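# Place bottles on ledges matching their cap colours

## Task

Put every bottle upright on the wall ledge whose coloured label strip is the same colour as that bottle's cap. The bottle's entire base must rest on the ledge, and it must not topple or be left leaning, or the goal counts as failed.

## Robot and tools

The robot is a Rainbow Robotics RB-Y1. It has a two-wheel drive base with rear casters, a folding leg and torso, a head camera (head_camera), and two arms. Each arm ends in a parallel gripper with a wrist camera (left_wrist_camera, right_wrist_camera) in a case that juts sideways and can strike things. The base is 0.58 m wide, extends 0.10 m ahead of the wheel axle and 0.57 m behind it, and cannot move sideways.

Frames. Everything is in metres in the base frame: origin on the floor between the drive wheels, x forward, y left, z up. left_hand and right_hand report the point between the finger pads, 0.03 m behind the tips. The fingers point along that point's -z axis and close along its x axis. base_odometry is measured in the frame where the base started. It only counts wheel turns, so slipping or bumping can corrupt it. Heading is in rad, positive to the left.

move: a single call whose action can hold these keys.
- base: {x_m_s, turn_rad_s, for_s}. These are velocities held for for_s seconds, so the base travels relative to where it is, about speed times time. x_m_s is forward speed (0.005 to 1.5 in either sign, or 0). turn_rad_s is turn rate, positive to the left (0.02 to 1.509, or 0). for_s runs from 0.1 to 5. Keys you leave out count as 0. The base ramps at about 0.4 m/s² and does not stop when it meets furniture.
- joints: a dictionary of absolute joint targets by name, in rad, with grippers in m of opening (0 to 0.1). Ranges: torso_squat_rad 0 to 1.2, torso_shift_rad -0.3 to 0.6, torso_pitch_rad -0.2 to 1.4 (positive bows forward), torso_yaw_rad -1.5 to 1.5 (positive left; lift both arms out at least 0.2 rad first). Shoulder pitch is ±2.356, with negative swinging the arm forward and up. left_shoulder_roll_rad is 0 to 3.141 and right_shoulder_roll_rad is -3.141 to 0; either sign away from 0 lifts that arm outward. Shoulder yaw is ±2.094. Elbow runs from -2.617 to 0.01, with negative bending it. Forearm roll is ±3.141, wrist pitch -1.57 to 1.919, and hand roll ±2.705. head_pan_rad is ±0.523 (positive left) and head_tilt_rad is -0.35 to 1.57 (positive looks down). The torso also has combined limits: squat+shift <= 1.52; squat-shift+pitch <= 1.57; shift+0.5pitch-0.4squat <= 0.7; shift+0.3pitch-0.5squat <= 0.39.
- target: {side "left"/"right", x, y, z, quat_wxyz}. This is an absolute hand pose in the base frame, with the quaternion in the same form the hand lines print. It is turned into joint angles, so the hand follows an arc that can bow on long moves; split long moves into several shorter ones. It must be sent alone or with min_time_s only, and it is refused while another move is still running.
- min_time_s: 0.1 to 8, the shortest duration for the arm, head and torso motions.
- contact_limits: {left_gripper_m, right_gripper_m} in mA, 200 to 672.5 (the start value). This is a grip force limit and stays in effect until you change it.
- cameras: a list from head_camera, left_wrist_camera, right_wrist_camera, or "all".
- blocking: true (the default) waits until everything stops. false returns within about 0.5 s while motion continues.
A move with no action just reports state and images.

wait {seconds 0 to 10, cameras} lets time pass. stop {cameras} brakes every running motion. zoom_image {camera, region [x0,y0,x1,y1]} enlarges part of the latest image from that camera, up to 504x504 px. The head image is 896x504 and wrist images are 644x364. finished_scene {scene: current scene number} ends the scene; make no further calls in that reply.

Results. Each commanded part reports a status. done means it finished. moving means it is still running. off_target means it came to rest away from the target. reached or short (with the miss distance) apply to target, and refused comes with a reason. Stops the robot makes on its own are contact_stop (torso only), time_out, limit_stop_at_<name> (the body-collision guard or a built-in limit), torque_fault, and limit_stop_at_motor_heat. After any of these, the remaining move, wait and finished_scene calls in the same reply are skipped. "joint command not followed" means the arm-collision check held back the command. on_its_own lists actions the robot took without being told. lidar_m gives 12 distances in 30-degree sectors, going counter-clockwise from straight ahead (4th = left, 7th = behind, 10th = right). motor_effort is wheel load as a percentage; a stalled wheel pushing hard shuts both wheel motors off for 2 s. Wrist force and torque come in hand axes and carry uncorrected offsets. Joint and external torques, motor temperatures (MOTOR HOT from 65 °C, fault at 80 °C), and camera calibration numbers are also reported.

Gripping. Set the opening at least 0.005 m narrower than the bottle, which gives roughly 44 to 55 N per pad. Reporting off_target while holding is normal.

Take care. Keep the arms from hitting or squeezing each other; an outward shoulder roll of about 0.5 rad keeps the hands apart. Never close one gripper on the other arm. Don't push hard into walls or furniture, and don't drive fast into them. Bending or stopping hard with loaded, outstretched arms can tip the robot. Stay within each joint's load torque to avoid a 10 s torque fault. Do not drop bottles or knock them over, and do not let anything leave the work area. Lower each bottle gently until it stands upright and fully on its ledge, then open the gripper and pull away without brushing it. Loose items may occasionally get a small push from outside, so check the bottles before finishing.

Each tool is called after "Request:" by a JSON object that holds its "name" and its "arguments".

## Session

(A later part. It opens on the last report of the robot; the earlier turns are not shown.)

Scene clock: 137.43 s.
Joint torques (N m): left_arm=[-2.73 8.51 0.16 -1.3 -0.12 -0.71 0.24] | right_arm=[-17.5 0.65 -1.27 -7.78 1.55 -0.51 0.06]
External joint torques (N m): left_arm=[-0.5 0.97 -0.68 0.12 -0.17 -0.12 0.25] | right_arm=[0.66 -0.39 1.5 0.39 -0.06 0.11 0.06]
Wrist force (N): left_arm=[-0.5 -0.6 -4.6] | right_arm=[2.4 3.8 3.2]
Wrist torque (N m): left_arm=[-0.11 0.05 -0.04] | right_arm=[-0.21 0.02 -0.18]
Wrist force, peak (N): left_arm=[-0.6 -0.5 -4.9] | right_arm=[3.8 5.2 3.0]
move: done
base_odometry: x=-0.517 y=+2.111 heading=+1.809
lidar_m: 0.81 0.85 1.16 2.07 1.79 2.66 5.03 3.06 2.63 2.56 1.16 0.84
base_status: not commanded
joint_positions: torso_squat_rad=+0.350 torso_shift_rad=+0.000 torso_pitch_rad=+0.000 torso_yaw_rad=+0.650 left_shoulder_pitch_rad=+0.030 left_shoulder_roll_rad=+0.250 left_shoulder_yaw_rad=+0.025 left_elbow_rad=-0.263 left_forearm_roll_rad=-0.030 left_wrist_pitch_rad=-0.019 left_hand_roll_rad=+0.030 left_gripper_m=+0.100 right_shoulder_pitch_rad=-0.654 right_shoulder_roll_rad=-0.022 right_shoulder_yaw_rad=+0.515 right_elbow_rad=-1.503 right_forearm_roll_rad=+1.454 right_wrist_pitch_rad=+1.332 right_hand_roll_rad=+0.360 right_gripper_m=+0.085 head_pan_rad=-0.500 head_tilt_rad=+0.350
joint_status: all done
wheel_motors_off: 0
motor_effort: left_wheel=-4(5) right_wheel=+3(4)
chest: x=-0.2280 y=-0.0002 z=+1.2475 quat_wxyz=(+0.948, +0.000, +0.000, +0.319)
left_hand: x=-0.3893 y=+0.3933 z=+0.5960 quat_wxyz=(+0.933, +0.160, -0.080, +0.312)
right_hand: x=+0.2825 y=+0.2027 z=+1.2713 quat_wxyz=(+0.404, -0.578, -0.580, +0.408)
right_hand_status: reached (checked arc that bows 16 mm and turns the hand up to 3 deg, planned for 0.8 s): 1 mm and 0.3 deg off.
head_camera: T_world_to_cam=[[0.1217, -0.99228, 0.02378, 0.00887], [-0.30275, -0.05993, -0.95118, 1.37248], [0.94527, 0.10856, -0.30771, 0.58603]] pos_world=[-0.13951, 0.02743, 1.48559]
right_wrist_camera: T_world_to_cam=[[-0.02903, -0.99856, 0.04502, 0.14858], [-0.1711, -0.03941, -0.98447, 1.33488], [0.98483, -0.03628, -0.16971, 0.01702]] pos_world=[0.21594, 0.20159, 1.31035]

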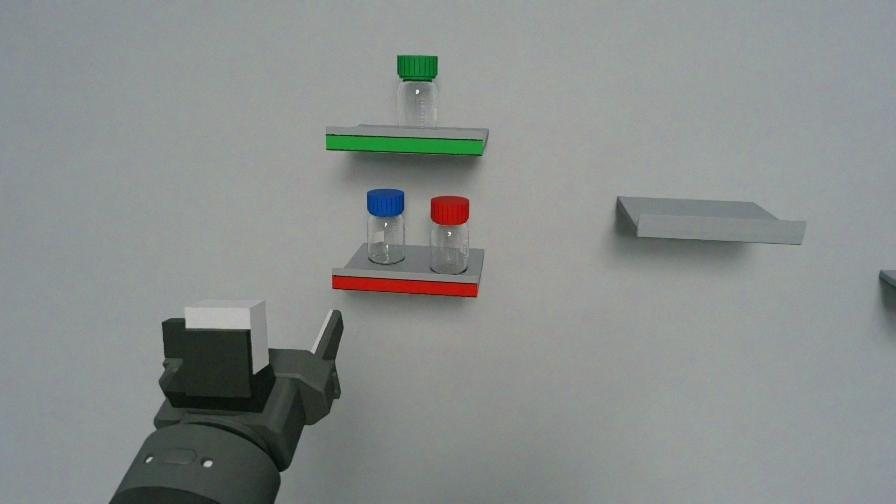

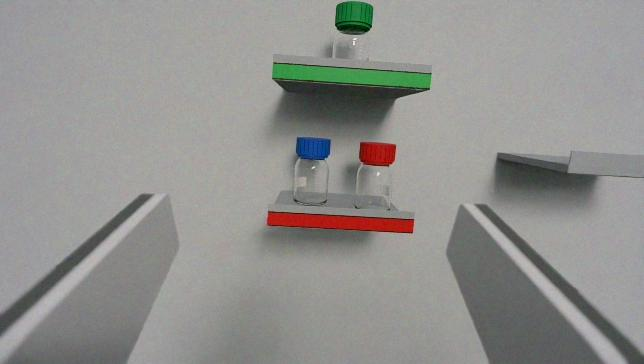

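Request:
{"name": "move", "arguments": {"base": {"x_m_s": 0.3, "for_s": 1.433}, "cameras": ["head_camera", "right_wrist_camera"]}}

Scene clock: 140.87 s.
Joint torques (N m): left_arm=[-2.29 8.3 0.16 -1.27 -0.09 -0.52 0.2] | right_arm=[-18.09 0.73 -1.63 -7.34 1.44 -0.37 0.27]
External joint torques (N m): left_arm=[-0.05 0.76 -0.68 0.15 -0.13 0.07 0.21] | right_arm=[0.07 -0.31 1.14 0.83 -0.17 0.25 0.27]
Wrist force (N): left_arm=[-0.6 -0.2 -4.5] | right_arm=[3.2 4.1 3.3]
Wrist torque (N m): left_arm=[-0.16 0.03 -0.03] | right_arm=[-0.24 0.15 -0.10]
Wrist force, peak (N): left_arm=[-0.6 -0.3 -5.0] | right_arm=[3.0 4.5 3.9]
move: done
base_odometry: x=-0.618 y=+2.529 heading=+1.809
lidar_m: 0.38 0.40 0.54 1.10 1.96 2.53 5.45 3.20 2.66 1.55 0.55 0.39
base_status: done (sent for 1.43 of 1.43 s)
joint_positions: torso_squat_rad=+0.350 torso_shift_rad=+0.000 torso_pitch_rad=+0.000 torso_yaw_rad=+0.650 left_shoulder_pitch_rad=+0.030 left_shoulder_roll_rad=+0.250 left_shoulder_yaw_rad=+0.025 left_elbow_rad=-0.263 left_forearm_roll_rad=-0.030 left_wrist_pitch_rad=-0.019 left_hand_roll_rad=+0.030 left_gripper_m=+0.100 right_shoulder_pitch_rad=-0.654 right_shoulder_roll_rad=-0.022 right_shoulder_yaw_rad=+0.515 right_elbow_rad=-1.503 right_forearm_roll_rad=+1.454 right_wrist_pitch_rad=+1.332 right_hand_roll_rad=+0.360 right_gripper_m=+0.085 head_pan_rad=-0.500 head_tilt_rad=+0.350
joint_status: not commanded
wheel_motors_off: 0
motor_effort: left_wheel=-5(39) right_wheel=+1(23)
chest: x=-0.2279 y=-0.0002 z=+1.2475 quat_wxyz=(+0.948, +0.000, +0.000, +0.319)
left_hand: x=-0.3892 y=+0.3934 z=+0.5960 quat_wxyz=(+0.933, +0.160, -0.080, +0.312)
right_hand: x=+0.2826 y=+0.2026 z=+1.2712 quat_wxyz=(+0.404, -0.578, -0.580, +0.408)
head_camera: T_world_to_cam=[[0.1217, -0.99228, 0.02378, 0.00886], [-0.30284, -0.05994, -0.95115, 1.37246], [0.94524, 0.10855, -0.3078, 0.58606]] pos_world=[-0.13941, 0.02743, 1.48559]
right_wrist_camera: T_world_to_cam=[[-0.02913, -0.99856, 0.04504, 0.14848], [-0.1711, -0.03941, -0.98447, 1.33478], [0.98482, -0.03638, -0.16971, 0.01702]] pos_world=[0.21594, 0.20149, 1.31025]

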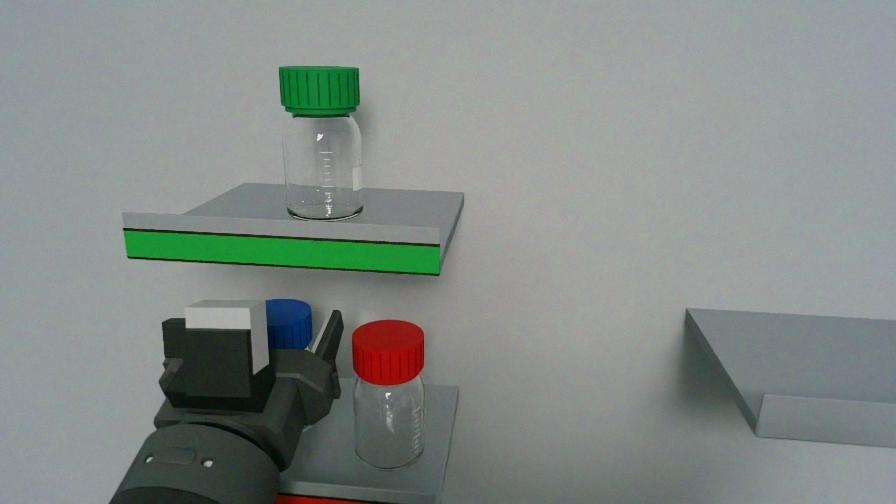

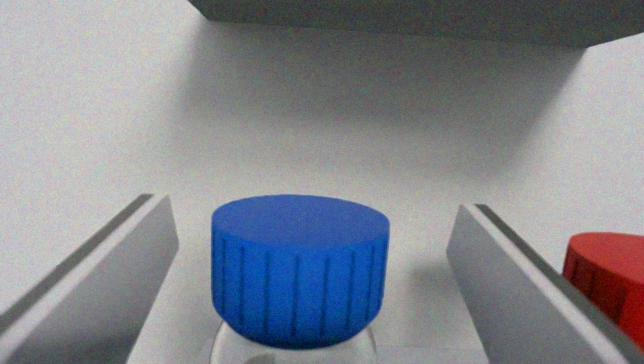

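Request:
{"name": "move", "arguments": {"target": {"side": "right", "x": 0.292, "y": 0.2066, "z": 1.270, "quat_wxyz": [0.4056, -0.5792, -0.5792, 0.4056]}, "min_time_s": 0.5, "cameras": ["right_wrist_camera"]}}

Request:
{"name": "move", "arguments": {"joints": {"right_gripper_m": 0.045}, "cameras": ["right_wrist_camera"]}}

Request:
{"name": "move", "arguments": {"target": {"side": "right", "x": 0.292, "y": 0.2066, "z": 1.293, "quat_wxyz": [0.4056, -0.5792, -0.5792, 0.4056]}, "min_time_s": 0.7, "cameras": ["head_camera", "right_wrist_camera"]}}

Scene clock: 144.27 s.
Joint torques (N m): left_arm=[-2.26 8.45 0.22 -1.34 -0.1 -0.63 0.09] | right_arm=[-19.38 0.05 -3.19 -7.36 1.61 -0.6 -0.13]
External joint torques (N m): left_arm=[-0.02 0.91 -0.62 0.08 -0.14 -0.04 0.1] | right_arm=[-0.74 -0.61 -0.4 0.87 -0.02 -0.02 -0.12]
Wrist force (N): left_arm=[-0.4 -0.7 -4.7] | right_arm=[2.7 3.5 2.8]
Wrist torque (N m): left_arm=[-0.11 0.04 -0.04] | right_arm=[-0.17 0.04 -0.11]
Wrist force, peak (N): left_arm=[-0.5 -0.3 -5.0] | right_arm=[3.7 4.5 3.4]
move: done
base_odometry: x=-0.618 y=+2.529 heading=+1.809
lidar_m: 0.38 0.40 0.55 1.10 1.95 2.53 5.46 3.21 2.66 1.55 0.55 0.41
base_status: not commanded
joint_positions: torso_squat_rad=+0.350 torso_shift_rad=+0.000 torso_pitch_rad=+0.000 torso_yaw_rad=+0.650 left_shoulder_pitch_rad=+0.030 left_shoulder_roll_rad=+0.250 left_shoulder_yaw_rad=+0.025 left_elbow_rad=-0.263 left_forearm_roll_rad=-0.030 left_wrist_pitch_rad=-0.019 left_hand_roll_rad=+0.030 left_gripper_m=+0.100 right_shoulder_pitch_rad=-0.679 right_shoulder_roll_rad=-0.024 right_shoulder_yaw_rad=+0.500 right_elbow_rad=-1.454 right_forearm_roll_rad=+1.449 right_wrist_pitch_rad=+1.324 right_hand_roll_rad=+0.330 right_gripper_m=+0.085 head_pan_rad=-0.500 head_tilt_rad=+0.350
joint_status: all done
wheel_motors_off: 0
motor_effort: left_wheel=-5(6) right_wheel=+0(1)
chest: x=-0.2279 y=-0.0002 z=+1.2475 quat_wxyz=(+0.948, +0.000, +0.000, +0.319)
left_hand: x=-0.3893 y=+0.3934 z=+0.5960 quat_wxyz=(+0.933, +0.160, -0.080, +0.312)
right_hand: x=+0.2916 y=+0.2062 z=+1.2699 quat_wxyz=(+0.406, -0.579, -0.579, +0.406)
right_hand_status: reached (checked arc that bows 1 mm and turns the hand up to 0 deg, planned for 0.5 s): 1 mm and 0.1 deg off.
right_wrist_camera: T_world_to_cam=[[-0.03227, -0.99854, 0.04323, 0.15556], [-0.17106, -0.0371, -0.98456, 1.33484], [0.98473, -0.03917, -0.16961, 0.00845]] pos_world=[0.22503, 0.20519, 1.30894]

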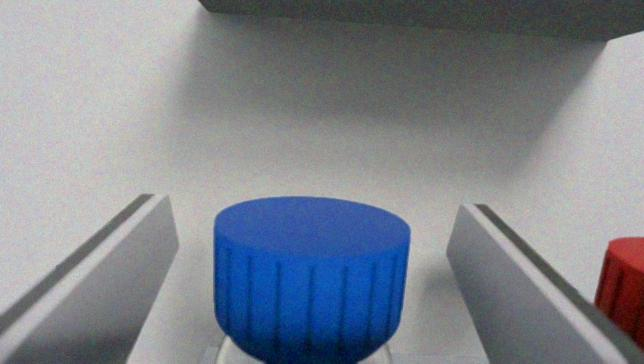

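Scene clock: 145.20 s.
Joint torques (N m): left_arm=[-2.1 8.24 0.24 -1.34 -0.2 -0.71 0.23] | right_arm=[-19.02 -0.24 -4.08 -7.26 1.46 -0.53 -0.12]
External joint torques (N m): left_arm=[0.14 0.7 -0.61 0.08 -0.24 -0.12 0.24] | right_arm=[-0.39 -0.9 -1.29 0.96 -0.16 0.04 -0.11]
Wrist force (N): left_arm=[-0.6 -0.2 -4.7] | right_arm=[3.4 3.9 2.8]
Wrist torque (N m): left_arm=[-0.17 0.05 -0.03] | right_arm=[-0.17 0.09 -0.19]
Wrist force, peak (N): left_arm=[-0.5 -0.3 -4.9] | right_arm=[4.2 4.3 3.2]
move: off_target
base_odometry: x=-0.618 y=+2.529 heading=+1.809
lidar_m: 0.38 0.40 0.54 1.10 1.95 2.53 5.46 3.21 2.66 1.55 0.55 0.40
base_status: not commanded
joint_positions: torso_squat_rad=+0.350 torso_shift_rad=+0.000 torso_pitch_rad=+0.000 torso_yaw_rad=+0.650 left_shoulder_pitch_rad=+0.030 left_shoulder_roll_rad=+0.250 left_shoulder_yaw_rad=+0.025 left_elbow_rad=-0.263 left_forearm_roll_rad=-0.030 left_wrist_pitch_rad=-0.019 left_hand_roll_rad=+0.030 left_gripper_m=+0.100 right_shoulder_pitch_rad=-0.679 right_shoulder_roll_rad=-0.024 right_shoulder_yaw_rad=+0.500 right_elbow_rad=-1.454 right_forearm_roll_rad=+1.449 right_wrist_pitch_rad=+1.324 right_hand_roll_rad=+0.330 right_gripper_m=+0.053 head_pan_rad=-0.500 head_tilt_rad=+0.350
joint_status: right_gripper_m off_target (ended at +0.053, target +0.045)
wheel_motors_off: 0
motor_effort: left_wheel=-6(6) right_wheel=+1(2)
chest: x=-0.2279 y=-0.0002 z=+1.2475 quat_wxyz=(+0.948, +0.000, +0.000, +0.319)
left_hand: x=-0.3893 y=+0.3934 z=+0.5960 quat_wxyz=(+0.933, +0.160, -0.080, +0.312)
right_hand: x=+0.2916 y=+0.2062 z=+1.2699 quat_wxyz=(+0.406, -0.579, -0.579, +0.406)
right_wrist_camera: T_world_to_cam=[[-0.03227, -0.99854, 0.04323, 0.15556], [-0.17106, -0.0371, -0.98456, 1.33484], [0.98473, -0.03917, -0.16961, 0.00845]] pos_world=[0.22503, 0.20519, 1.30894]

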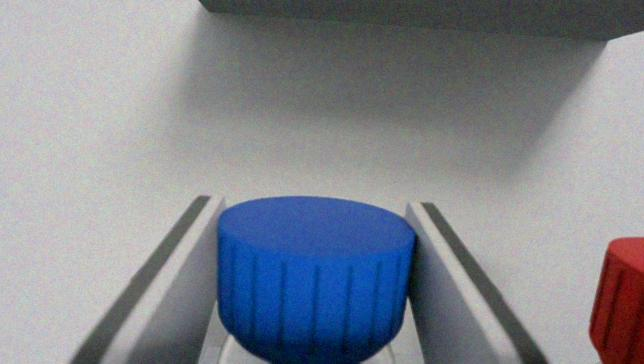

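Scene clock: 146.23 s.
Joint torques (N m): left_arm=[-1.95 8.4 0.18 -1.17 -0.19 -0.72 0.21] | right_arm=[-20.79 1.34 -3.21 -8.02 1.6 -0.99 0.21]
External joint torques (N m): left_arm=[0.29 0.86 -0.66 0.25 -0.23 -0.13 0.22] | right_arm=[-1.95 0.97 -0.4 0.04 0.01 -0.3 0.21]
Wrist force (N): left_arm=[-0.5 -0.5 -4.5] | right_arm=[3.0 6.1 3.3]
Wrist torque (N m): left_arm=[-0.12 0.06 -0.02] | right_arm=[-0.28 0.11 -0.35]
Wrist force, peak (N): left_arm=[-0.6 -0.2 -4.9] | right_arm=[3.2 6.2 4.3]
move: done
base_odometry: x=-0.618 y=+2.529 heading=+1.809
lidar_m: 0.38 0.40 0.55 1.10 1.95 2.53 5.46 3.21 2.65 1.55 0.55 0.40
base_status: not commanded
joint_positions: torso_squat_rad=+0.350 torso_shift_rad=+0.000 torso_pitch_rad=+0.000 torso_yaw_rad=+0.650 left_shoulder_pitch_rad=+0.030 left_shoulder_roll_rad=+0.250 left_shoulder_yaw_rad=+0.025 left_elbow_rad=-0.263 left_forearm_roll_rad=-0.030 left_wrist_pitch_rad=-0.019 left_hand_roll_rad=+0.030 left_gripper_m=+0.100 right_shoulder_pitch_rad=-0.710 right_shoulder_roll_rad=-0.023 right_shoulder_yaw_rad=+0.476 right_elbow_rad=-1.491 right_forearm_roll_rad=+1.426 right_wrist_pitch_rad=+1.318 right_hand_roll_rad=+0.396 right_gripper_m=+0.053 head_pan_rad=-0.500 head_tilt_rad=+0.350
joint_status: all done
wheel_motors_off: 0
motor_effort: left_wheel=-5(6) right_wheel=+0(1)
chest: x=-0.2279 y=-0.0002 z=+1.2475 quat_wxyz=(+0.948, +0.000, +0.000, +0.319)
left_hand: x=-0.3893 y=+0.3934 z=+0.5960 quat_wxyz=(+0.933, +0.160, -0.080, +0.312)
right_hand: x=+0.2914 y=+0.2061 z=+1.2924 quat_wxyz=(+0.405, -0.580, -0.580, +0.404)
right_hand_status: reached (checked arc that bows 1 mm and turns the hand up to 0 deg, planned for 0.7 s): 1 mm and 0.2 deg off.
head_camera: T_world_to_cam=[[0.1217, -0.99228, 0.02378, 0.00886], [-0.30284, -0.05994, -0.95115, 1.37246], [0.94524, 0.10855, -0.3078, 0.58606]] pos_world=[-0.13941, 0.02743, 1.48559]
right_wrist_camera: T_world_to_cam=[[-0.03391, -0.99856, 0.04152, 0.15724], [-0.16717, -0.03529, -0.9853, 1.35648], [0.98534, -0.04036, -0.16573, 0.00747]] pos_world=[0.22473, 0.20518, 1.33125]

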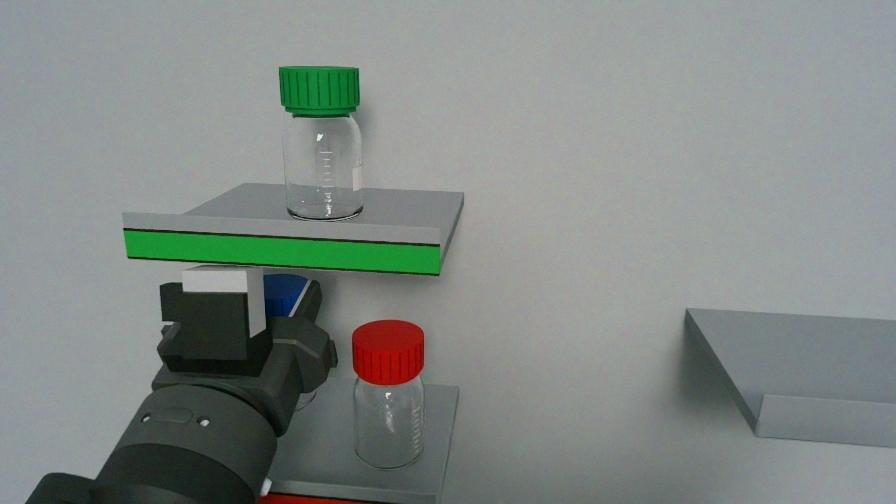

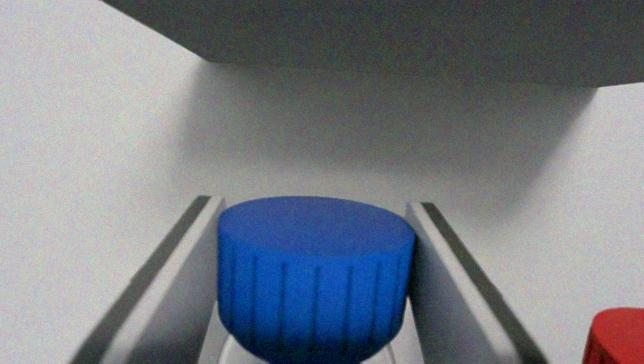

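Request:
{"name": "move", "arguments": {"base": {"x_m_s": -0.3, "for_s": 1.033}, "cameras": []}}

Request:
{"name": "move", "arguments": {"base": {"x_m_s": -0.2, "for_s": 0.6}, "joints": {"torso_yaw_rad": 0.0, "head_pan_rad": -0.4, "right_shoulder_pitch_rad": -0.178, "right_shoulder_roll_rad": -1.065, "right_shoulder_yaw_rad": -0.097, "right_elbow_rad": -1.152, "right_forearm_roll_rad": -0.205, "right_wrist_pitch_rad": -0.463, "right_hand_roll_rad": 0.701}, "min_time_s": 2.2, "cameras": []}}

Request:
{"name": "move", "arguments": {"target": {"side": "right", "x": 0.266, "y": -0.600, "z": 1.312, "quat_wxyz": [0.4056, -0.5792, -0.5792, 0.4056]}, "min_time_s": 0.7, "cameras": ["head_camera", "right_wrist_camera"]}}

Scene clock: 149.53 s.
Joint torques (N m): left_arm=[-2.85 7.96 0.24 -1.18 -0.17 -0.64 0.26] | right_arm=[-19.48 0.72 -3.43 -8.28 1.76 -0.82 0.22]
External joint torques (N m): left_arm=[-0.62 0.42 -0.61 0.23 -0.21 -0.05 0.27] | right_arm=[-0.64 0.34 -0.62 -0.22 0.18 -0.13 0.23]
Wrist force (N): left_arm=[-0.5 -0.5 -4.6] | right_arm=[3.4 6.5 3.7]
Wrist torque (N m): left_arm=[-0.14 0.05 -0.02] | right_arm=[-0.36 0.14 -0.30]
Wrist force, peak (N): left_arm=[-0.6 -0.5 -5.1] | right_arm=[4.0 5.8 4.3]
move: done
base_odometry: x=-0.545 y=+2.228 heading=+1.808
lidar_m: 0.69 0.72 0.99 1.16 1.83 2.75 5.15 3.07 2.64 2.56 0.99 0.72
base_status: done (sent for 1.03 of 1.03 s)
joint_positions: torso_squat_rad=+0.350 torso_shift_rad=+0.000 torso_pitch_rad=+0.000 torso_yaw_rad=+0.650 left_shoulder_pitch_rad=+0.030 left_shoulder_roll_rad=+0.250 left_shoulder_yaw_rad=+0.025 left_elbow_rad=-0.263 left_forearm_roll_rad=-0.030 left_wrist_pitch_rad=-0.019 left_hand_roll_rad=+0.030 left_gripper_m=+0.100 right_shoulder_pitch_rad=-0.710 right_shoulder_roll_rad=-0.022 right_shoulder_yaw_rad=+0.476 right_elbow_rad=-1.491 right_forearm_roll_rad=+1.426 right_wrist_pitch_rad=+1.318 right_hand_roll_rad=+0.396 right_gripper_m=+0.053 head_pan_rad=-0.500 head_tilt_rad=+0.350
joint_status: not commanded
wheel_motors_off: 0
motor_effort: left_wheel=-3(27) right_wheel=+4(23)
chest: x=-0.2280 y=-0.0002 z=+1.2475 quat_wxyz=(+0.948, +0.000, +0.000, +0.319)
left_hand: x=-0.3894 y=+0.3933 z=+0.5959 quat_wxyz=(+0.933, +0.160, -0.080, +0.312)
right_hand: x=+0.2914 y=+0.2062 z=+1.2925 quat_wxyz=(+0.405, -0.580, -0.580, +0.404)

Scene clock: 152.07 s.
Joint torques (N m): left_arm=[-2.32 8.14 0.35 -1.48 -0.05 -0.61 0.18] | right_arm=[-12.55 -22.77 -9.66 -5.64 -0.27 -1.52 0.1]
External joint torques (N m): left_arm=[-0.1 0.62 -0.49 -0.06 -0.09 -0.03 0.2] | right_arm=[0.01 -1.8 -0.65 -0.15 0.26 -0.35 0.11]
Wrist force (N): left_arm=[-0.6 -0.3 -4.5] | right_arm=[2.5 5.5 3.5]
Wrist torque (N m): left_arm=[-0.15 0.04 -0.06] | right_arm=[-0.20 0.01 -0.26]
Wrist force, peak (N): left_arm=[-0.9 -0.2 -5.0] | right_arm=[5.4 6.5 0.7]
move: done
base_odometry: x=-0.517 y=+2.111 heading=+1.808
lidar_m: 0.81 0.84 1.15 2.07 1.79 2.66 5.03 3.07 2.64 2.56 1.16 0.84
base_status: done (sent for 0.6 of 0.6 s)
joint_positions: torso_squat_rad=+0.350 torso_shift_rad=+0.000 torso_pitch_rad=+0.000 torso_yaw_rad=+0.000 left_shoulder_pitch_rad=+0.030 left_shoulder_roll_rad=+0.250 left_shoulder_yaw_rad=+0.025 left_elbow_rad=-0.263 left_forearm_roll_rad=-0.030 left_wrist_pitch_rad=-0.019 left_hand_roll_rad=+0.030 left_gripper_m=+0.100 right_shoulder_pitch_rad=-0.178 right_shoulder_roll_rad=-1.065 right_shoulder_yaw_rad=-0.097 right_elbow_rad=-1.152 right_forearm_roll_rad=-0.205 right_wrist_pitch_rad=-0.463 right_hand_roll_rad=+0.701 right_gripper_m=+0.053 head_pan_rad=-0.400 head_tilt_rad=+0.350
joint_status: all done
wheel_motors_off: 0
motor_effort: left_wheel=-4(30) right_wheel=+5(13)
chest: x=-0.2280 y=-0.0002 z=+1.2475 quat_wxyz=(+1.000, +0.000, +0.000, +0.000)
left_hand: x=-0.1185 y=+0.4108 z=+0.5960 quat_wxyz=(+0.984, +0.126, -0.127, -0.002)
right_hand: x=+0.2876 y=-0.5728 z=+1.2753 quat_wxyz=(+0.406, -0.579, -0.579, +0.405)

Scene clock: 153.10 s.
Joint torques (N m): left_arm=[-2.55 8.39 0.45 -1.34 -0.13 -0.72 0.31] | right_arm=[-10.5 -24.81 -10.15 -4.63 -0.81 -1.41 0.09]
External joint torques (N m): left_arm=[-0.34 0.86 -0.4 0.07 -0.17 -0.13 0.32] | right_arm=[0.87 -2.59 -0.52 -0.19 -0.19 -0.39 0.09]
Wrist force (N): left_arm=[-0.5 -0.3 -4.6] | right_arm=[2.5 6.0 3.7]
Wrist torque (N m): left_arm=[-0.15 0.07 -0.04] | right_arm=[-0.25 0.04 -0.08]
Wrist force, peak (N): left_arm=[-0.6 -0.4 -4.9] | right_arm=[3.3 6.0 3.8]
move: done
base_odometry: x=-0.517 y=+2.111 heading=+1.808
lidar_m: 0.80 0.84 1.15 2.07 1.79 2.66 5.03 3.07 2.64 2.55 1.16 0.84
base_status: not commanded
joint_positions: torso_squat_rad=+0.350 torso_shift_rad=+0.000 torso_pitch_rad=+0.000 torso_yaw_rad=+0.000 left_shoulder_pitch_rad=+0.030 left_shoulder_roll_rad=+0.250 left_shoulder_yaw_rad=+0.025 left_elbow_rad=-0.263 left_forearm_roll_rad=-0.030 left_wrist_pitch_rad=-0.019 left_hand_roll_rad=+0.030 left_gripper_m=+0.100 right_shoulder_pitch_rad=-0.115 right_shoulder_roll_rad=-1.185 right_shoulder_yaw_rad=-0.131 right_elbow_rad=-1.156 right_forearm_roll_rad=-0.231 right_wrist_pitch_rad=-0.481 right_hand_roll_rad=+0.598 right_gripper_m=+0.053 head_pan_rad=-0.400 head_tilt_rad=+0.350
joint_status: all done
wheel_motors_off: 0
motor_effort: left_wheel=-4(4) right_wheel=+4(6)
chest: x=-0.2280 y=-0.0002 z=+1.2475 quat_wxyz=(+1.000, +0.000, +0.000, +0.000)
left_hand: x=-0.1185 y=+0.4108 z=+0.5960 quat_wxyz=(+0.984, +0.126, -0.127, -0.002)
right_hand: x=+0.2662 y=-0.5999 z=+1.3119 quat_wxyz=(+0.406, -0.579, -0.579, +0.406)
right_hand_status: reached (checked arc that bows 3 mm and turns the hand up to 1 deg, planned for 0.7 s): 0 mm and 0.0 deg off.
head_camera: T_world_to_cam=[[-0.41499, -0.90951, 0.02389, -0.11555], [-0.28982, 0.10725, -0.95105, 1.37553], [0.86243, -0.4016, -0.30811, 0.56646]] pos_world=[-0.13783, -0.02513, 1.48549]
right_wrist_camera: T_world_to_cam=[[-0.03353, -0.99853, 0.04259, -0.65077], [-0.17009, -0.03629, -0.98476, 1.34241], [0.98486, -0.04026, -0.16862, 0.00699]] pos_world=[0.19963, -0.60082, 1.35084]

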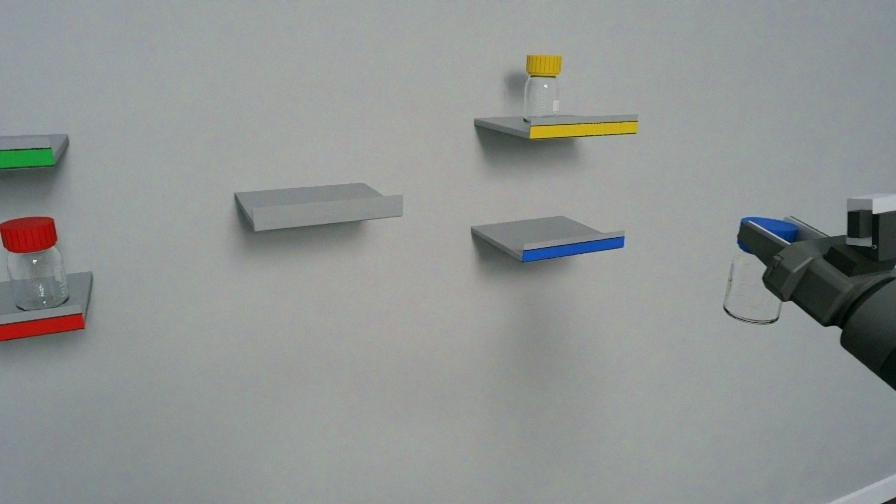

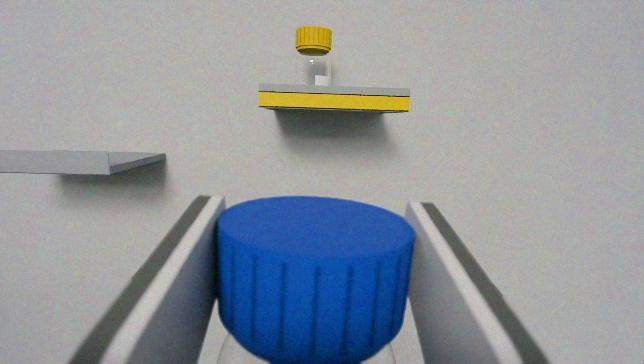

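Request:
{"name": "move", "arguments": {"base": {"x_m_s": 0.3, "for_s": 1.433}, "cameras": ["head_camera", "right_wrist_camera"]}}

Request:
{"name": "move", "arguments": {"target": {"side": "right", "x": 0.266, "y": -0.600, "z": 1.282, "quat_wxyz": [0.4056, -0.5792, -0.5792, 0.4056]}, "min_time_s": 0.7, "cameras": ["head_camera"]}}

Request:
{"name": "move", "arguments": {"target": {"side": "right", "x": 0.266, "y": -0.600, "z": 1.279, "quat_wxyz": [0.4056, -0.5792, -0.5792, 0.4056]}, "min_time_s": 0.4, "cameras": []}}

Request:
{"name": "zoom_image", "arguments": {"camera": "head_camera", "region": [600, 140, 896, 420]}}

Scene clock: 156.50 s.
Joint torques (N m): left_arm=[-1.45 8.25 0.05 -1.31 -0.1 -0.59 0.19] | right_arm=[-10.85 -24.75 -9.48 -4.34 -0.65 -1.43 0.05]
External joint torques (N m): left_arm=[0.77 0.73 -0.79 0.1 -0.14 0 0.2] | right_arm=[0.52 -2.53 0.15 0.1 -0.03 -0.41 0.06]
Wrist force (N): left_arm=[-0.6 -0.1 -4.6] | right_arm=[2.7 5.4 3.9]
Wrist torque (N m): left_arm=[-0.18 0.03 -0.03] | right_arm=[-0.14 0.06 -0.05]
Wrist force, peak (N): left_arm=[-0.7 -0.4 -5.0] | right_arm=[3.3 5.6 4.2]
move: done
base_odometry: x=-0.618 y=+2.529 heading=+1.808
lidar_m: 0.38 0.40 0.54 1.10 1.95 2.53 5.46 3.21 2.66 1.57 0.56 0.40
base_status: done (sent for 1.43 of 1.43 s)
joint_positions: torso_squat_rad=+0.350 torso_shift_rad=+0.000 torso_pitch_rad=+0.000 torso_yaw_rad=+0.000 left_shoulder_pitch_rad=+0.030 left_shoulder_roll_rad=+0.250 left_shoulder_yaw_rad=+0.025 left_elbow_rad=-0.263 left_forearm_roll_rad=-0.030 left_wrist_pitch_rad=-0.019 left_hand_roll_rad=+0.030 left_gripper_m=+0.100 right_shoulder_pitch_rad=-0.115 right_shoulder_roll_rad=-1.185 right_shoulder_yaw_rad=-0.131 right_elbow_rad=-1.156 right_forearm_roll_rad=-0.231 right_wrist_pitch_rad=-0.481 right_hand_roll_rad=+0.598 right_gripper_m=+0.053 head_pan_rad=-0.400 head_tilt_rad=+0.350
joint_status: not commanded
wheel_motors_off: 0
motor_effort: left_wheel=-4(36) right_wheel=+0(25)
chest: x=-0.2279 y=-0.0002 z=+1.2475 quat_wxyz=(+1.000, +0.000, +0.000, +0.000)
left_hand: x=-0.1184 y=+0.4108 z=+0.5960 quat_wxyz=(+0.984, +0.126, -0.127, -0.002)
right_hand: x=+0.2663 y=-0.5999 z=+1.3118 quat_wxyz=(+0.406, -0.579, -0.579, +0.406)
head_camera: T_world_to_cam=[[-0.41498, -0.90951, 0.02389, -0.11555], [-0.28991, 0.10729, -0.95102, 1.37548], [0.8624, -0.40159, -0.3082, 0.56659]] pos_world=[-0.13783, -0.02513, 1.48549]
right_wrist_camera: T_world_to_cam=[[-0.03343, -0.99853, 0.04258, -0.65078], [-0.17019, -0.0363, -0.98474, 1.3424], [0.98484, -0.04016, -0.16872, 0.00718]] pos_world=[0.19963, -0.60082, 1.35084]

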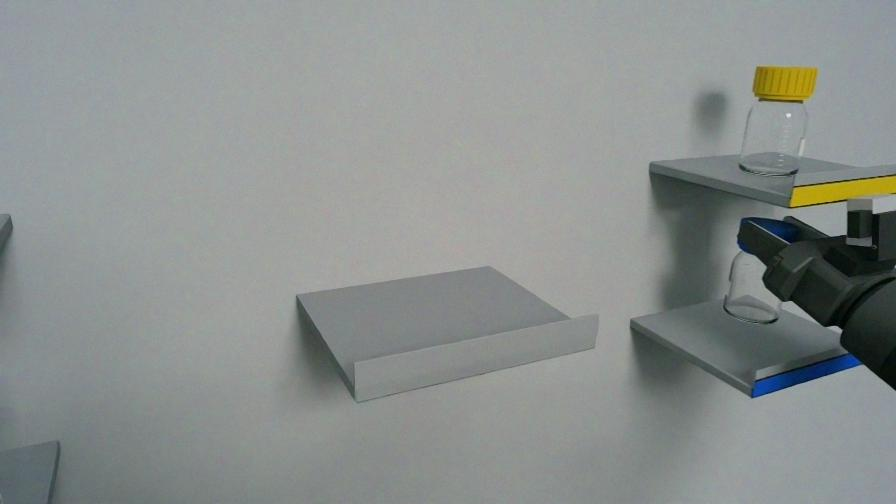

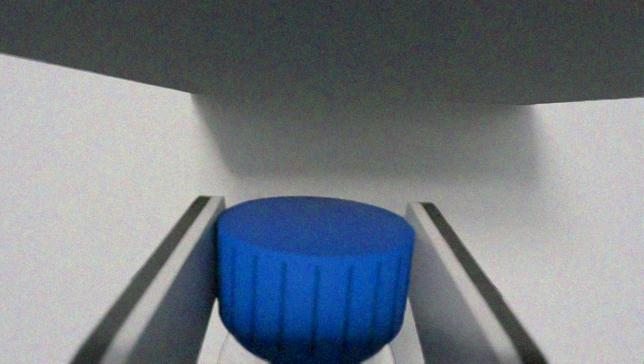

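Scene clock: 157.53 s.
Joint torques (N m): left_arm=[-1.9 7.91 0.27 -1.31 -0.18 -0.56 0.31] | right_arm=[-13.1 -24.07 -7.16 -4.38 -0.74 -1.44 0.26]
External joint torques (N m): left_arm=[0.32 0.38 -0.58 0.1 -0.22 0.02 0.32] | right_arm=[-1.6 -2.05 1.99 0.5 -0.07 -0.37 0.27]
Wrist force (N): left_arm=[-0.7 -0.3 -4.7] | right_arm=[2.9 5.7 3.5]
Wrist torque (N m): left_arm=[-0.16 0.02 -0.03] | right_arm=[-0.25 0.08 -0.31]
Wrist force, peak (N): left_arm=[-0.7 -0.6 -4.9] | right_arm=[3.6 5.9 3.6]
move: done
base_odometry: x=-0.618 y=+2.529 heading=+1.808
lidar_m: 0.38 0.39 0.54 1.10 1.95 2.53 5.46 3.21 2.66 1.56 0.55 0.40
base_status: not commanded
joint_positions: torso_squat_rad=+0.350 torso_shift_rad=+0.000 torso_pitch_rad=+0.000 torso_yaw_rad=+0.000 left_shoulder_pitch_rad=+0.030 left_shoulder_roll_rad=+0.250 left_shoulder_yaw_rad=+0.025 left_elbow_rad=-0.263 left_forearm_roll_rad=-0.030 left_wrist_pitch_rad=-0.019 left_hand_roll_rad=+0.030 left_gripper_m=+0.100 right_shoulder_pitch_rad=-0.128 right_shoulder_roll_rad=-1.126 right_shoulder_yaw_rad=-0.115 right_elbow_rad=-1.099 right_forearm_roll_rad=-0.214 right_wrist_pitch_rad=-0.542 right_hand_roll_rad=+0.637 right_gripper_m=+0.053 head_pan_rad=-0.400 head_tilt_rad=+0.350
joint_status: all done
wheel_motors_off: 0
motor_effort: left_wheel=-4(4) right_wheel=+0(1)
chest: x=-0.2279 y=-0.0002 z=+1.2475 quat_wxyz=(+1.000, +0.000, +0.000, +0.000)
left_hand: x=-0.1184 y=+0.4108 z=+0.5960 quat_wxyz=(+0.984, +0.126, -0.127, -0.002)
right_hand: x=+0.2659 y=-0.6001 z=+1.2818 quat_wxyz=(+0.406, -0.579, -0.579, +0.406)
right_hand_status: reached (checked arc that bows 2 mm and turns the hand up to 0 deg, planned for 0.7 s): 0 mm and 0.0 deg off.
head_camera: T_world_to_cam=[[-0.41498, -0.90951, 0.02389, -0.11555], [-0.28991, 0.10729, -0.95102, 1.37548], [0.8624, -0.40159, -0.3082, 0.56659]] pos_world=[-0.13783, -0.02513, 1.48549]

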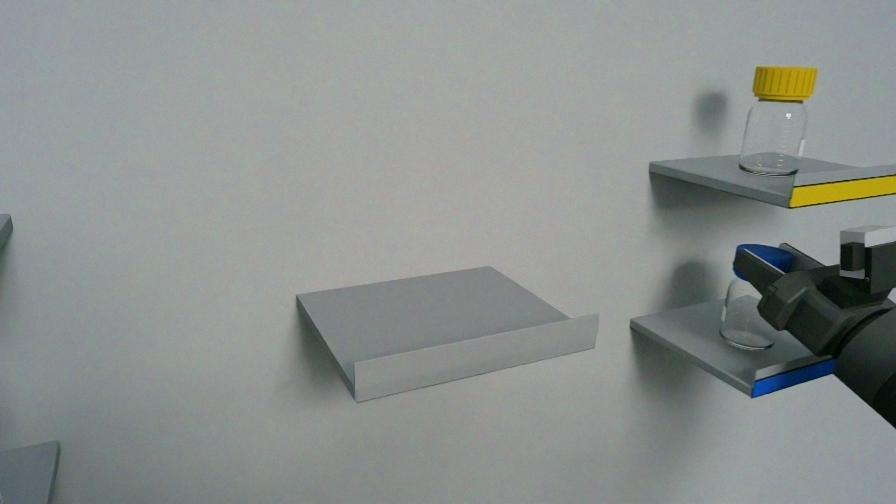

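Scene clock: 158.27 s.
Joint torques (N m): left_arm=[-1.94 8.08 0.27 -1.41 -0.11 -0.61 0.27] | right_arm=[-13.13 -23.88 -7.51 -4.58 -0.64 -1.57 0.28]
External joint torques (N m): left_arm=[0.28 0.56 -0.57 0 -0.15 -0.03 0.28] | right_arm=[-1.63 -1.87 1.58 0.34 0.04 -0.49 0.29]
Wrist force (N): left_arm=[-0.7 -0.1 -4.5] | right_arm=[3.3 5.5 2.9]
Wrist torque (N m): left_arm=[-0.16 0.00 -0.03] | right_arm=[-0.21 0.09 -0.29]
Wrist force, peak (N): left_arm=[-0.7 -0.7 -4.9] | right_arm=[3.9 6.0 3.2]
move: done
base_odometry: x=-0.618 y=+2.529 heading=+1.808
lidar_m: 0.38 0.40 0.54 1.10 1.95 2.53 5.46 3.21 2.66 1.57 0.56 0.40
base_status: not commanded
joint_positions: torso_squat_rad=+0.350 torso_shift_rad=+0.000 torso_pitch_rad=+0.000 torso_yaw_rad=+0.000 left_shoulder_pitch_rad=+0.030 left_shoulder_roll_rad=+0.250 left_shoulder_yaw_rad=+0.025 left_elbow_rad=-0.263 left_forearm_roll_rad=-0.030 left_wrist_pitch_rad=-0.019 left_hand_roll_rad=+0.030 left_gripper_m=+0.100 right_shoulder_pitch_rad=-0.131 right_shoulder_roll_rad=-1.120 right_shoulder_yaw_rad=-0.113 right_elbow_rad=-1.091 right_forearm_roll_rad=-0.212 right_wrist_pitch_rad=-0.549 right_hand_roll_rad=+0.640 right_gripper_m=+0.053 head_pan_rad=-0.400 head_tilt_rad=+0.350
joint_status: all done
wheel_motors_off: 0
motor_effort: left_wheel=-4(4) right_wheel=+1(1)
chest: x=-0.2279 y=-0.0002 z=+1.2475 quat_wxyz=(+1.000, +0.000, +0.000, +0.000)
left_hand: x=-0.1184 y=+0.4108 z=+0.5960 quat_wxyz=(+0.984, +0.126, -0.127, -0.002)
right_hand: x=+0.2659 y=-0.6001 z=+1.2789 quat_wxyz=(+0.406, -0.579, -0.579, +0.406)
right_hand_status: reached (checked arc that bows 0 mm and turns the hand up to 0 deg, planned for 0.4 s): 0 mm and 0.0 deg off.

Scaled by 1.703 from the camera's image (finer frame: 1280x720).
This view is cut from an older image: the scene may have changed since it was taken.

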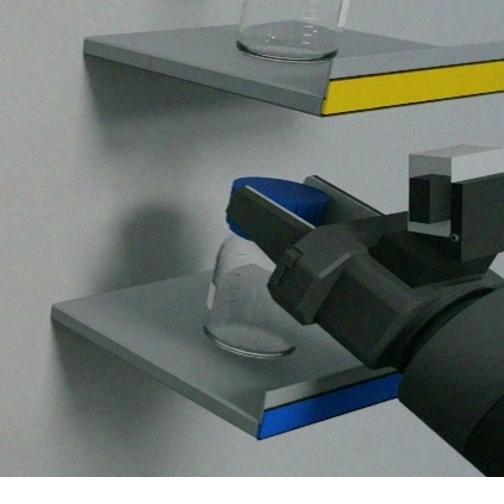

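Request:
{"name": "move", "arguments": {"target": {"side": "right", "x": 0.266, "y": -0.600, "z": 1.2763, "quat_wxyz": [0.4056, -0.5792, -0.5792, 0.4056]}, "min_time_s": 0.4, "cameras": []}}

Request:
{"name": "move", "arguments": {"target": {"side": "right", "x": 0.266, "y": -0.600, "z": 1.274, "quat_wxyz": [0.4056, -0.5792, -0.5792, 0.4056]}, "min_time_s": 0.4, "cameras": []}}

Scene clock: 159.30 s.
Joint torques (N m): left_arm=[-1.61 8.36 0.22 -1.37 -0.2 -0.6 0.34] | right_arm=[-11.98 -22.23 -5.73 -4.18 -0.33 -1.18 0.1]
External joint torques (N m): left_arm=[0.61 0.83 -0.62 0.04 -0.24 -0.01 0.35] | right_arm=[-0.46 -0.25 3.3 0.77 0.35 -0.1 0.11]
Wrist force (N): left_arm=[-0.7 -0.3 -4.5] | right_arm=[1.3 3.0 2.7]
Wrist torque (N m): left_arm=[-0.16 0.04 -0.03] | right_arm=[-0.28 0.01 -0.12]
Wrist force, peak (N): left_arm=[-0.5 -0.5 -4.9] | right_arm=[2.7 5.9 4.0]
move: done
base_odometry: x=-0.618 y=+2.529 heading=+1.808
lidar_m: 0.38 0.40 0.54 1.11 1.96 2.53 5.45 3.20 2.66 1.57 0.56 0.40
base_status: not commanded
joint_positions: torso_squat_rad=+0.350 torso_shift_rad=+0.000 torso_pitch_rad=+0.000 torso_yaw_rad=+0.000 left_shoulder_pitch_rad=+0.030 left_shoulder_roll_rad=+0.250 left_shoulder_yaw_rad=+0.025 left_elbow_rad=-0.263 left_forearm_roll_rad=-0.030 left_wrist_pitch_rad=-0.019 left_hand_roll_rad=+0.030 left_gripper_m=+0.100 right_shoulder_pitch_rad=-0.133 right_shoulder_roll_rad=-1.116 right_shoulder_yaw_rad=-0.111 right_elbow_rad=-1.085 right_forearm_roll_rad=-0.210 right_wrist_pitch_rad=-0.555 right_hand_roll_rad=+0.644 right_gripper_m=+0.053 head_pan_rad=-0.400 head_tilt_rad=+0.350
joint_status: all done
wheel_motors_off: 0
motor_effort: left_wheel=-4(4) right_wheel=+0(1)
chest: x=-0.2279 y=-0.0002 z=+1.2475 quat_wxyz=(+1.000, +0.000, +0.000, +0.000)
left_hand: x=-0.1184 y=+0.4108 z=+0.5960 quat_wxyz=(+0.984, +0.126, -0.127, -0.002)
right_hand: x=+0.2659 y=-0.6002 z=+1.2765 quat_wxyz=(+0.406, -0.579, -0.579, +0.406)
right_hand_status: reached (checked arc that bows 0 mm and turns the hand up to 0 deg, planned for 0.4 s): 0 mm and 0.0 deg off.

Scene clock: 160.03 s.
Joint torques (N m): left_arm=[-1.61 8.32 0.3 -1.48 -0.2 -0.63 0.21] | right_arm=[-9.21 -19.17 -2.78 -2.74 0.06 -0.36 -0.02]
External joint torques (N m): left_arm=[0.62 0.8 -0.55 -0.06 -0.24 -0.04 0.22] | right_arm=[2.33 2.81 6.21 2.24 0.75 0.72 -0.02]
Wrist force (N): left_arm=[-0.4 -0.4 -4.6] | right_arm=[1.7 -3.9 1.0]
Wrist torque (N m): left_arm=[-0.13 0.04 -0.03] | right_arm=[-0.37 0.05 0.06]
Wrist force, peak (N): left_arm=[-0.8 -0.4 -4.9] | right_arm=[1.1 -4.9 1.3]
move: done
base_odometry: x=-0.618 y=+2.529 heading=+1.808
lidar_m: 0.38 0.40 0.54 1.10 1.95 2.53 5.46 3.21 2.66 1.56 0.56 0.40
base_status: not commanded
joint_positions: torso_squat_rad=+0.350 torso_shift_rad=+0.000 torso_pitch_rad=+0.000 torso_yaw_rad=+0.000 left_shoulder_pitch_rad=+0.030 left_shoulder_roll_rad=+0.250 left_shoulder_yaw_rad=+0.025 left_elbow_rad=-0.263 left_forearm_roll_rad=-0.030 left_wrist_pitch_rad=-0.019 left_hand_roll_rad=+0.030 left_gripper_m=+0.100 right_shoulder_pitch_rad=-0.135 right_shoulder_roll_rad=-1.112 right_shoulder_yaw_rad=-0.110 right_elbow_rad=-1.080 right_forearm_roll_rad=-0.209 right_wrist_pitch_rad=-0.560 right_hand_roll_rad=+0.646 right_gripper_m=+0.053 head_pan_rad=-0.400 head_tilt_rad=+0.350
joint_status: all done
wheel_motors_off: 0
motor_effort: left_wheel=-4(4) right_wheel=+1(1)
chest: x=-0.2280 y=-0.0002 z=+1.2475 quat_wxyz=(+1.000, +0.000, +0.000, +0.000)
left_hand: x=-0.1184 y=+0.4108 z=+0.5959 quat_wxyz=(+0.984, +0.126, -0.127, -0.002)
right_hand: x=+0.2659 y=-0.6001 z=+1.2755 quat_wxyz=(+0.405, -0.580, -0.579, +0.405)
right_hand_status: reached (checked arc that bows 0 mm and turns the hand up to 0 deg, planned for 0.4 s): 1 mm and 0.1 deg off.

Request:
{"name": "move", "arguments": {"target": {"side": "right", "x": 0.266, "y": -0.600, "z": 1.2765, "quat_wxyz": [0.4056, -0.5792, -0.5792, 0.4056]}, "min_time_s": 0.4, "cameras": []}}

Request:
{"name": "move", "arguments": {"joints": {"right_gripper_m": 0.1}, "cameras": ["right_wrist_camera"]}}

Request:
{"name": "move", "arguments": {"base": {"x_m_s": -0.3, "for_s": 1.2}, "joints": {"head_pan_rad": -0.35}, "cameras": ["head_camera"]}}

Request:
{"name": "move", "arguments": {"joints": {"head_pan_rad": 0.2}, "min_time_s": 0.4, "cameras": ["head_camera"]}}

Scene clock: 161.33 s.
Joint torques (N m): left_arm=[-1.46 7.95 0.25 -1.44 -0.18 -0.62 0.35] | right_arm=[-10.06 -23.82 -7.6 -5.07 -0.84 -0.58 -0.26]
External joint torques (N m): left_arm=[0.76 0.43 -0.59 -0.02 -0.22 -0.03 0.36] | right_arm=[1.47 -1.84 1.43 -0.12 -0.15 0.5 -0.25]
Wrist force (N): left_arm=[-0.4 -0.3 -4.7] | right_arm=[2.7 3.7 3.0]
Wrist torque (N m): left_arm=[-0.15 0.07 -0.04] | right_arm=[-0.27 0.08 -0.01]
Wrist force, peak (N): left_arm=[-0.5 -0.4 -5.1] | right_arm=[2.1 5.0 3.8]
move: done
base_odometry: x=-0.618 y=+2.529 heading=+1.808
lidar_m: 0.38 0.40 0.54 1.09 1.96 2.53 5.46 3.21 2.65 1.56 0.55 0.40
base_status: not commanded
joint_positions: torso_squat_rad=+0.350 torso_shift_rad=+0.000 torso_pitch_rad=+0.000 torso_yaw_rad=+0.000 left_shoulder_pitch_rad=+0.030 left_shoulder_roll_rad=+0.250 left_shoulder_yaw_rad=+0.025 left_elbow_rad=-0.263 left_forearm_roll_rad=-0.030 left_wrist_pitch_rad=-0.019 left_hand_roll_rad=+0.030 left_gripper_m=+0.100 right_shoulder_pitch_rad=-0.134 right_shoulder_roll_rad=-1.115 right_shoulder_yaw_rad=-0.110 right_elbow_rad=-1.084 right_forearm_roll_rad=-0.210 right_wrist_pitch_rad=-0.555 right_hand_roll_rad=+0.643 right_gripper_m=+0.053 head_pan_rad=-0.400 head_tilt_rad=+0.350
joint_status: all done
wheel_motors_off: 0
motor_effort: left_wheel=-3(4) right_wheel=+0(1)
chest: x=-0.2280 y=-0.0002 z=+1.2475 quat_wxyz=(+1.000, +0.000, +0.000, +0.000)
left_hand: x=-0.1184 y=+0.4108 z=+0.5959 quat_wxyz=(+0.984, +0.126, -0.127, -0.002)
right_hand: x=+0.2661 y=-0.6000 z=+1.2767 quat_wxyz=(+0.405, -0.579, -0.579, +0.406)
right_hand_status: reached (checked arc that bows 0 mm and turns the hand up to 0 deg, planned for 0.4 s): 0 mm and 0.0 deg off.

Scene clock: 162.37 s.
Joint torques (N m): left_arm=[-1.66 8.43 0.49 -1.32 -0.06 -0.68 0.24] | right_arm=[-9.13 -24.56 -7.89 -4.88 -0.71 -0.79 -0.08]
External joint torques (N m): left_arm=[0.56 0.91 -0.35 0.09 -0.1 -0.09 0.25] | right_arm=[2.4 -2.57 1.15 0.07 -0.02 0.29 -0.08]
Wrist force (N): left_arm=[-0.7 -0.5 -5.2] | right_arm=[2.6 4.0 3.2]
Wrist torque (N m): left_arm=[-0.12 0.02 -0.02] | right_arm=[-0.23 0.04 -0.13]
Wrist force, peak (N): left_arm=[-0.7 -0.5 -5.2] | right_arm=[3.5 4.4 3.4]
move: done
base_odometry: x=-0.618 y=+2.529 heading=+1.808
lidar_m: 0.38 0.40 0.54 1.10 1.95 2.53 5.46 3.21 2.65 1.57 0.56 0.40
base_status: not commanded
joint_positions: torso_squat_rad=+0.350 torso_shift_rad=+0.000 torso_pitch_rad=+0.000 torso_yaw_rad=+0.000 left_shoulder_pitch_rad=+0.030 left_shoulder_roll_rad=+0.250 left_shoulder_yaw_rad=+0.025 left_elbow_rad=-0.263 left_forearm_roll_rad=-0.030 left_wrist_pitch_rad=-0.019 left_hand_roll_rad=+0.030 left_gripper_m=+0.100 right_shoulder_pitch_rad=-0.134 right_shoulder_roll_rad=-1.115 right_shoulder_yaw_rad=-0.110 right_elbow_rad=-1.084 right_forearm_roll_rad=-0.210 right_wrist_pitch_rad=-0.555 right_hand_roll_rad=+0.643 right_gripper_m=+0.100 head_pan_rad=-0.400 head_tilt_rad=+0.350
joint_status: all done
wheel_motors_off: 0
motor_effort: left_wheel=-3(4) right_wheel=+1(1)
chest: x=-0.2280 y=-0.0002 z=+1.2475 quat_wxyz=(+1.000, +0.000, +0.000, +0.000)
left_hand: x=-0.1184 y=+0.4108 z=+0.5959 quat_wxyz=(+0.984, +0.126, -0.127, -0.002)
right_hand: x=+0.2661 y=-0.6000 z=+1.2767 quat_wxyz=(+0.405, -0.579, -0.579, +0.406)
right_wrist_camera: T_world_to_cam=[[-0.03335, -0.99853, 0.04263, -0.64948], [-0.16939, -0.03639, -0.98488, 1.30766], [0.98498, -0.04006, -0.16793, 0.00042]] pos_world=[0.19943, -0.60092, 1.31565]

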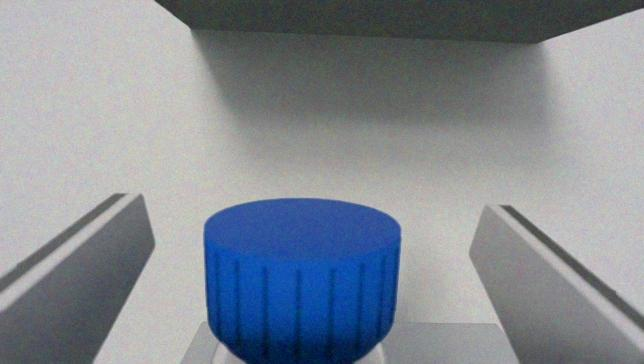

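Scene clock: 165.10 s.
Joint torques (N m): left_arm=[-2.81 8.32 0.21 -1.57 -0.15 -0.59 0.26] | right_arm=[-10.76 -23.86 -7.23 -4.78 -0.75 -0.78 -0.09]
External joint torques (N m): left_arm=[-0.6 0.8 -0.63 -0.15 -0.19 0 0.28] | right_arm=[0.77 -1.88 1.8 0.17 -0.07 0.31 -0.08]
Wrist force (N): left_arm=[-0.4 -0.6 -4.7] | right_arm=[2.4 4.3 2.4]
Wrist torque (N m): left_arm=[-0.11 0.05 -0.03] | right_arm=[-0.21 0.07 -0.09]
Wrist force, peak (N): left_arm=[-0.1 -0.4 -5.0] | right_arm=[3.3 4.2 3.6]
move: done
base_odometry: x=-0.533 y=+2.179 heading=+1.807
lidar_m: 0.74 0.77 1.04 1.32 1.81 2.71 5.10 3.07 2.64 2.56 1.07 0.77
base_status: done (sent for 1.2 of 1.2 s)
joint_positions: torso_squat_rad=+0.350 torso_shift_rad=+0.000 torso_pitch_rad=+0.000 torso_yaw_rad=+0.000 left_shoulder_pitch_rad=+0.030 left_shoulder_roll_rad=+0.250 left_shoulder_yaw_rad=+0.025 left_elbow_rad=-0.263 left_forearm_roll_rad=-0.030 left_wrist_pitch_rad=-0.019 left_hand_roll_rad=+0.030 left_gripper_m=+0.100 right_shoulder_pitch_rad=-0.134 right_shoulder_roll_rad=-1.115 right_shoulder_yaw_rad=-0.110 right_elbow_rad=-1.084 right_forearm_roll_rad=-0.210 right_wrist_pitch_rad=-0.555 right_hand_roll_rad=+0.643 right_gripper_m=+0.100 head_pan_rad=-0.350 head_tilt_rad=+0.350
joint_status: all done
wheel_motors_off: 0
motor_effort: left_wheel=-2(25) right_wheel=+4(23)
chest: x=-0.2280 y=-0.0002 z=+1.2475 quat_wxyz=(+1.000, +0.000, +0.000, +0.000)
left_hand: x=-0.1186 y=+0.4108 z=+0.5959 quat_wxyz=(+0.984, +0.126, -0.127, -0.002)
right_hand: x=+0.2660 y=-0.6000 z=+1.2766 quat_wxyz=(+0.405, -0.579, -0.579, +0.406)
head_camera: T_world_to_cam=[[-0.36892, -0.92916, 0.02381, -0.10604], [-0.2946, 0.0926, -0.95112, 1.37458], [0.88154, -0.3579, -0.30789, 0.57023]] pos_world=[-0.13684, -0.02172, 1.48549]

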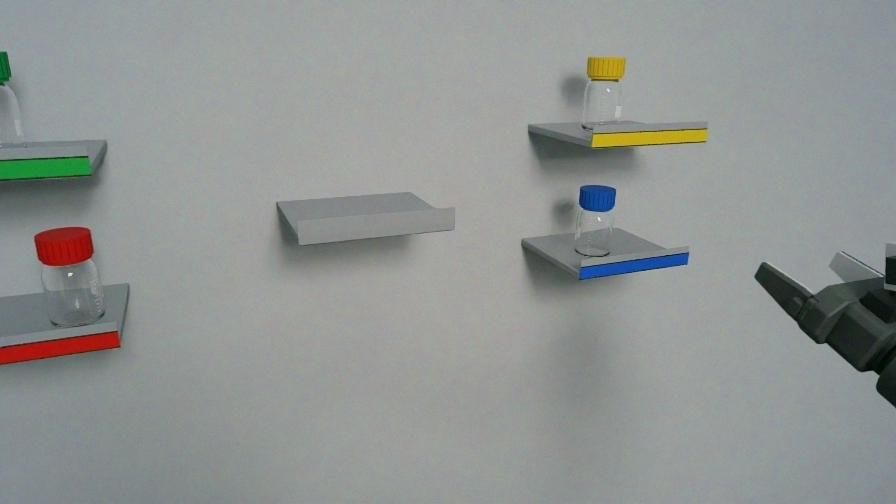

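Scene clock: 165.80 s.
Joint torques (N m): left_arm=[-2.86 8.41 0.16 -1.34 -0.05 -0.57 0.3] | right_arm=[-10.76 -24.25 -7.49 -4.61 -0.87 -0.84 -0.17]
External joint torques (N m): left_arm=[-0.65 0.88 -0.68 0.07 -0.09 0.02 0.31] | right_arm=[0.77 -2.26 1.54 0.35 -0.19 0.24 -0.17]
Wrist force (N): left_arm=[-0.8 -0.6 -4.6] | right_arm=[2.9 3.8 2.5]
Wrist torque (N m): left_arm=[-0.11 0.01 -0.03] | right_arm=[-0.21 0.06 -0.10]
Wrist force, peak (N): left_arm=[-0.7 -0.5 -4.8] | right_arm=[3.5 4.7 3.6]
move: done
base_odometry: x=-0.533 y=+2.179 heading=+1.807
lidar_m: 0.73 0.77 1.06 1.32 1.81 2.72 5.10 3.07 2.64 2.56 1.06 0.77
base_status: not commanded
joint_positions: torso_squat_rad=+0.350 torso_shift_rad=+0.000 torso_pitch_rad=+0.000 torso_yaw_rad=+0.000 left_shoulder_pitch_rad=+0.030 left_shoulder_roll_rad=+0.250 left_shoulder_yaw_rad=+0.025 left_elbow_rad=-0.263 left_forearm_roll_rad=-0.030 left_wrist_pitch_rad=-0.019 left_hand_roll_rad=+0.030 left_gripper_m=+0.100 right_shoulder_pitch_rad=-0.134 right_shoulder_roll_rad=-1.115 right_shoulder_yaw_rad=-0.110 right_elbow_rad=-1.084 right_forearm_roll_rad=-0.210 right_wrist_pitch_rad=-0.555 right_hand_roll_rad=+0.643 right_gripper_m=+0.100 head_pan_rad=+0.200 head_tilt_rad=+0.350
joint_status: all done
wheel_motors_off: 0
motor_effort: left_wheel=-3(3) right_wheel=+4(5)
chest: x=-0.2280 y=-0.0002 z=+1.2475 quat_wxyz=(+1.000, +0.000, +0.000, +0.000)
left_hand: x=-0.1186 y=+0.4108 z=+0.5959 quat_wxyz=(+0.984, +0.126, -0.127, -0.002)
right_hand: x=+0.2660 y=-0.6000 z=+1.2766 quat_wxyz=(+0.405, -0.579, -0.579, +0.406)
head_camera: T_world_to_cam=[[0.17114, -0.98496, 0.02382, 0.00524], [-0.29927, -0.075, -0.95122, 1.37377], [0.9387, 0.15566, -0.3076, 0.5818]] pos_world=[-0.1359, 0.01763, 1.48559]

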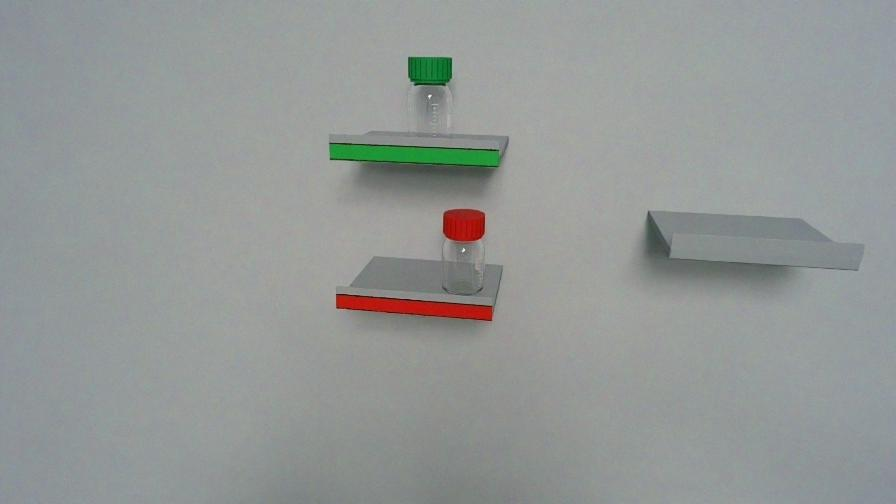

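Request:
{"name": "finished_scene", "arguments": {"scene": 2}}

The scene is finished: the task was done.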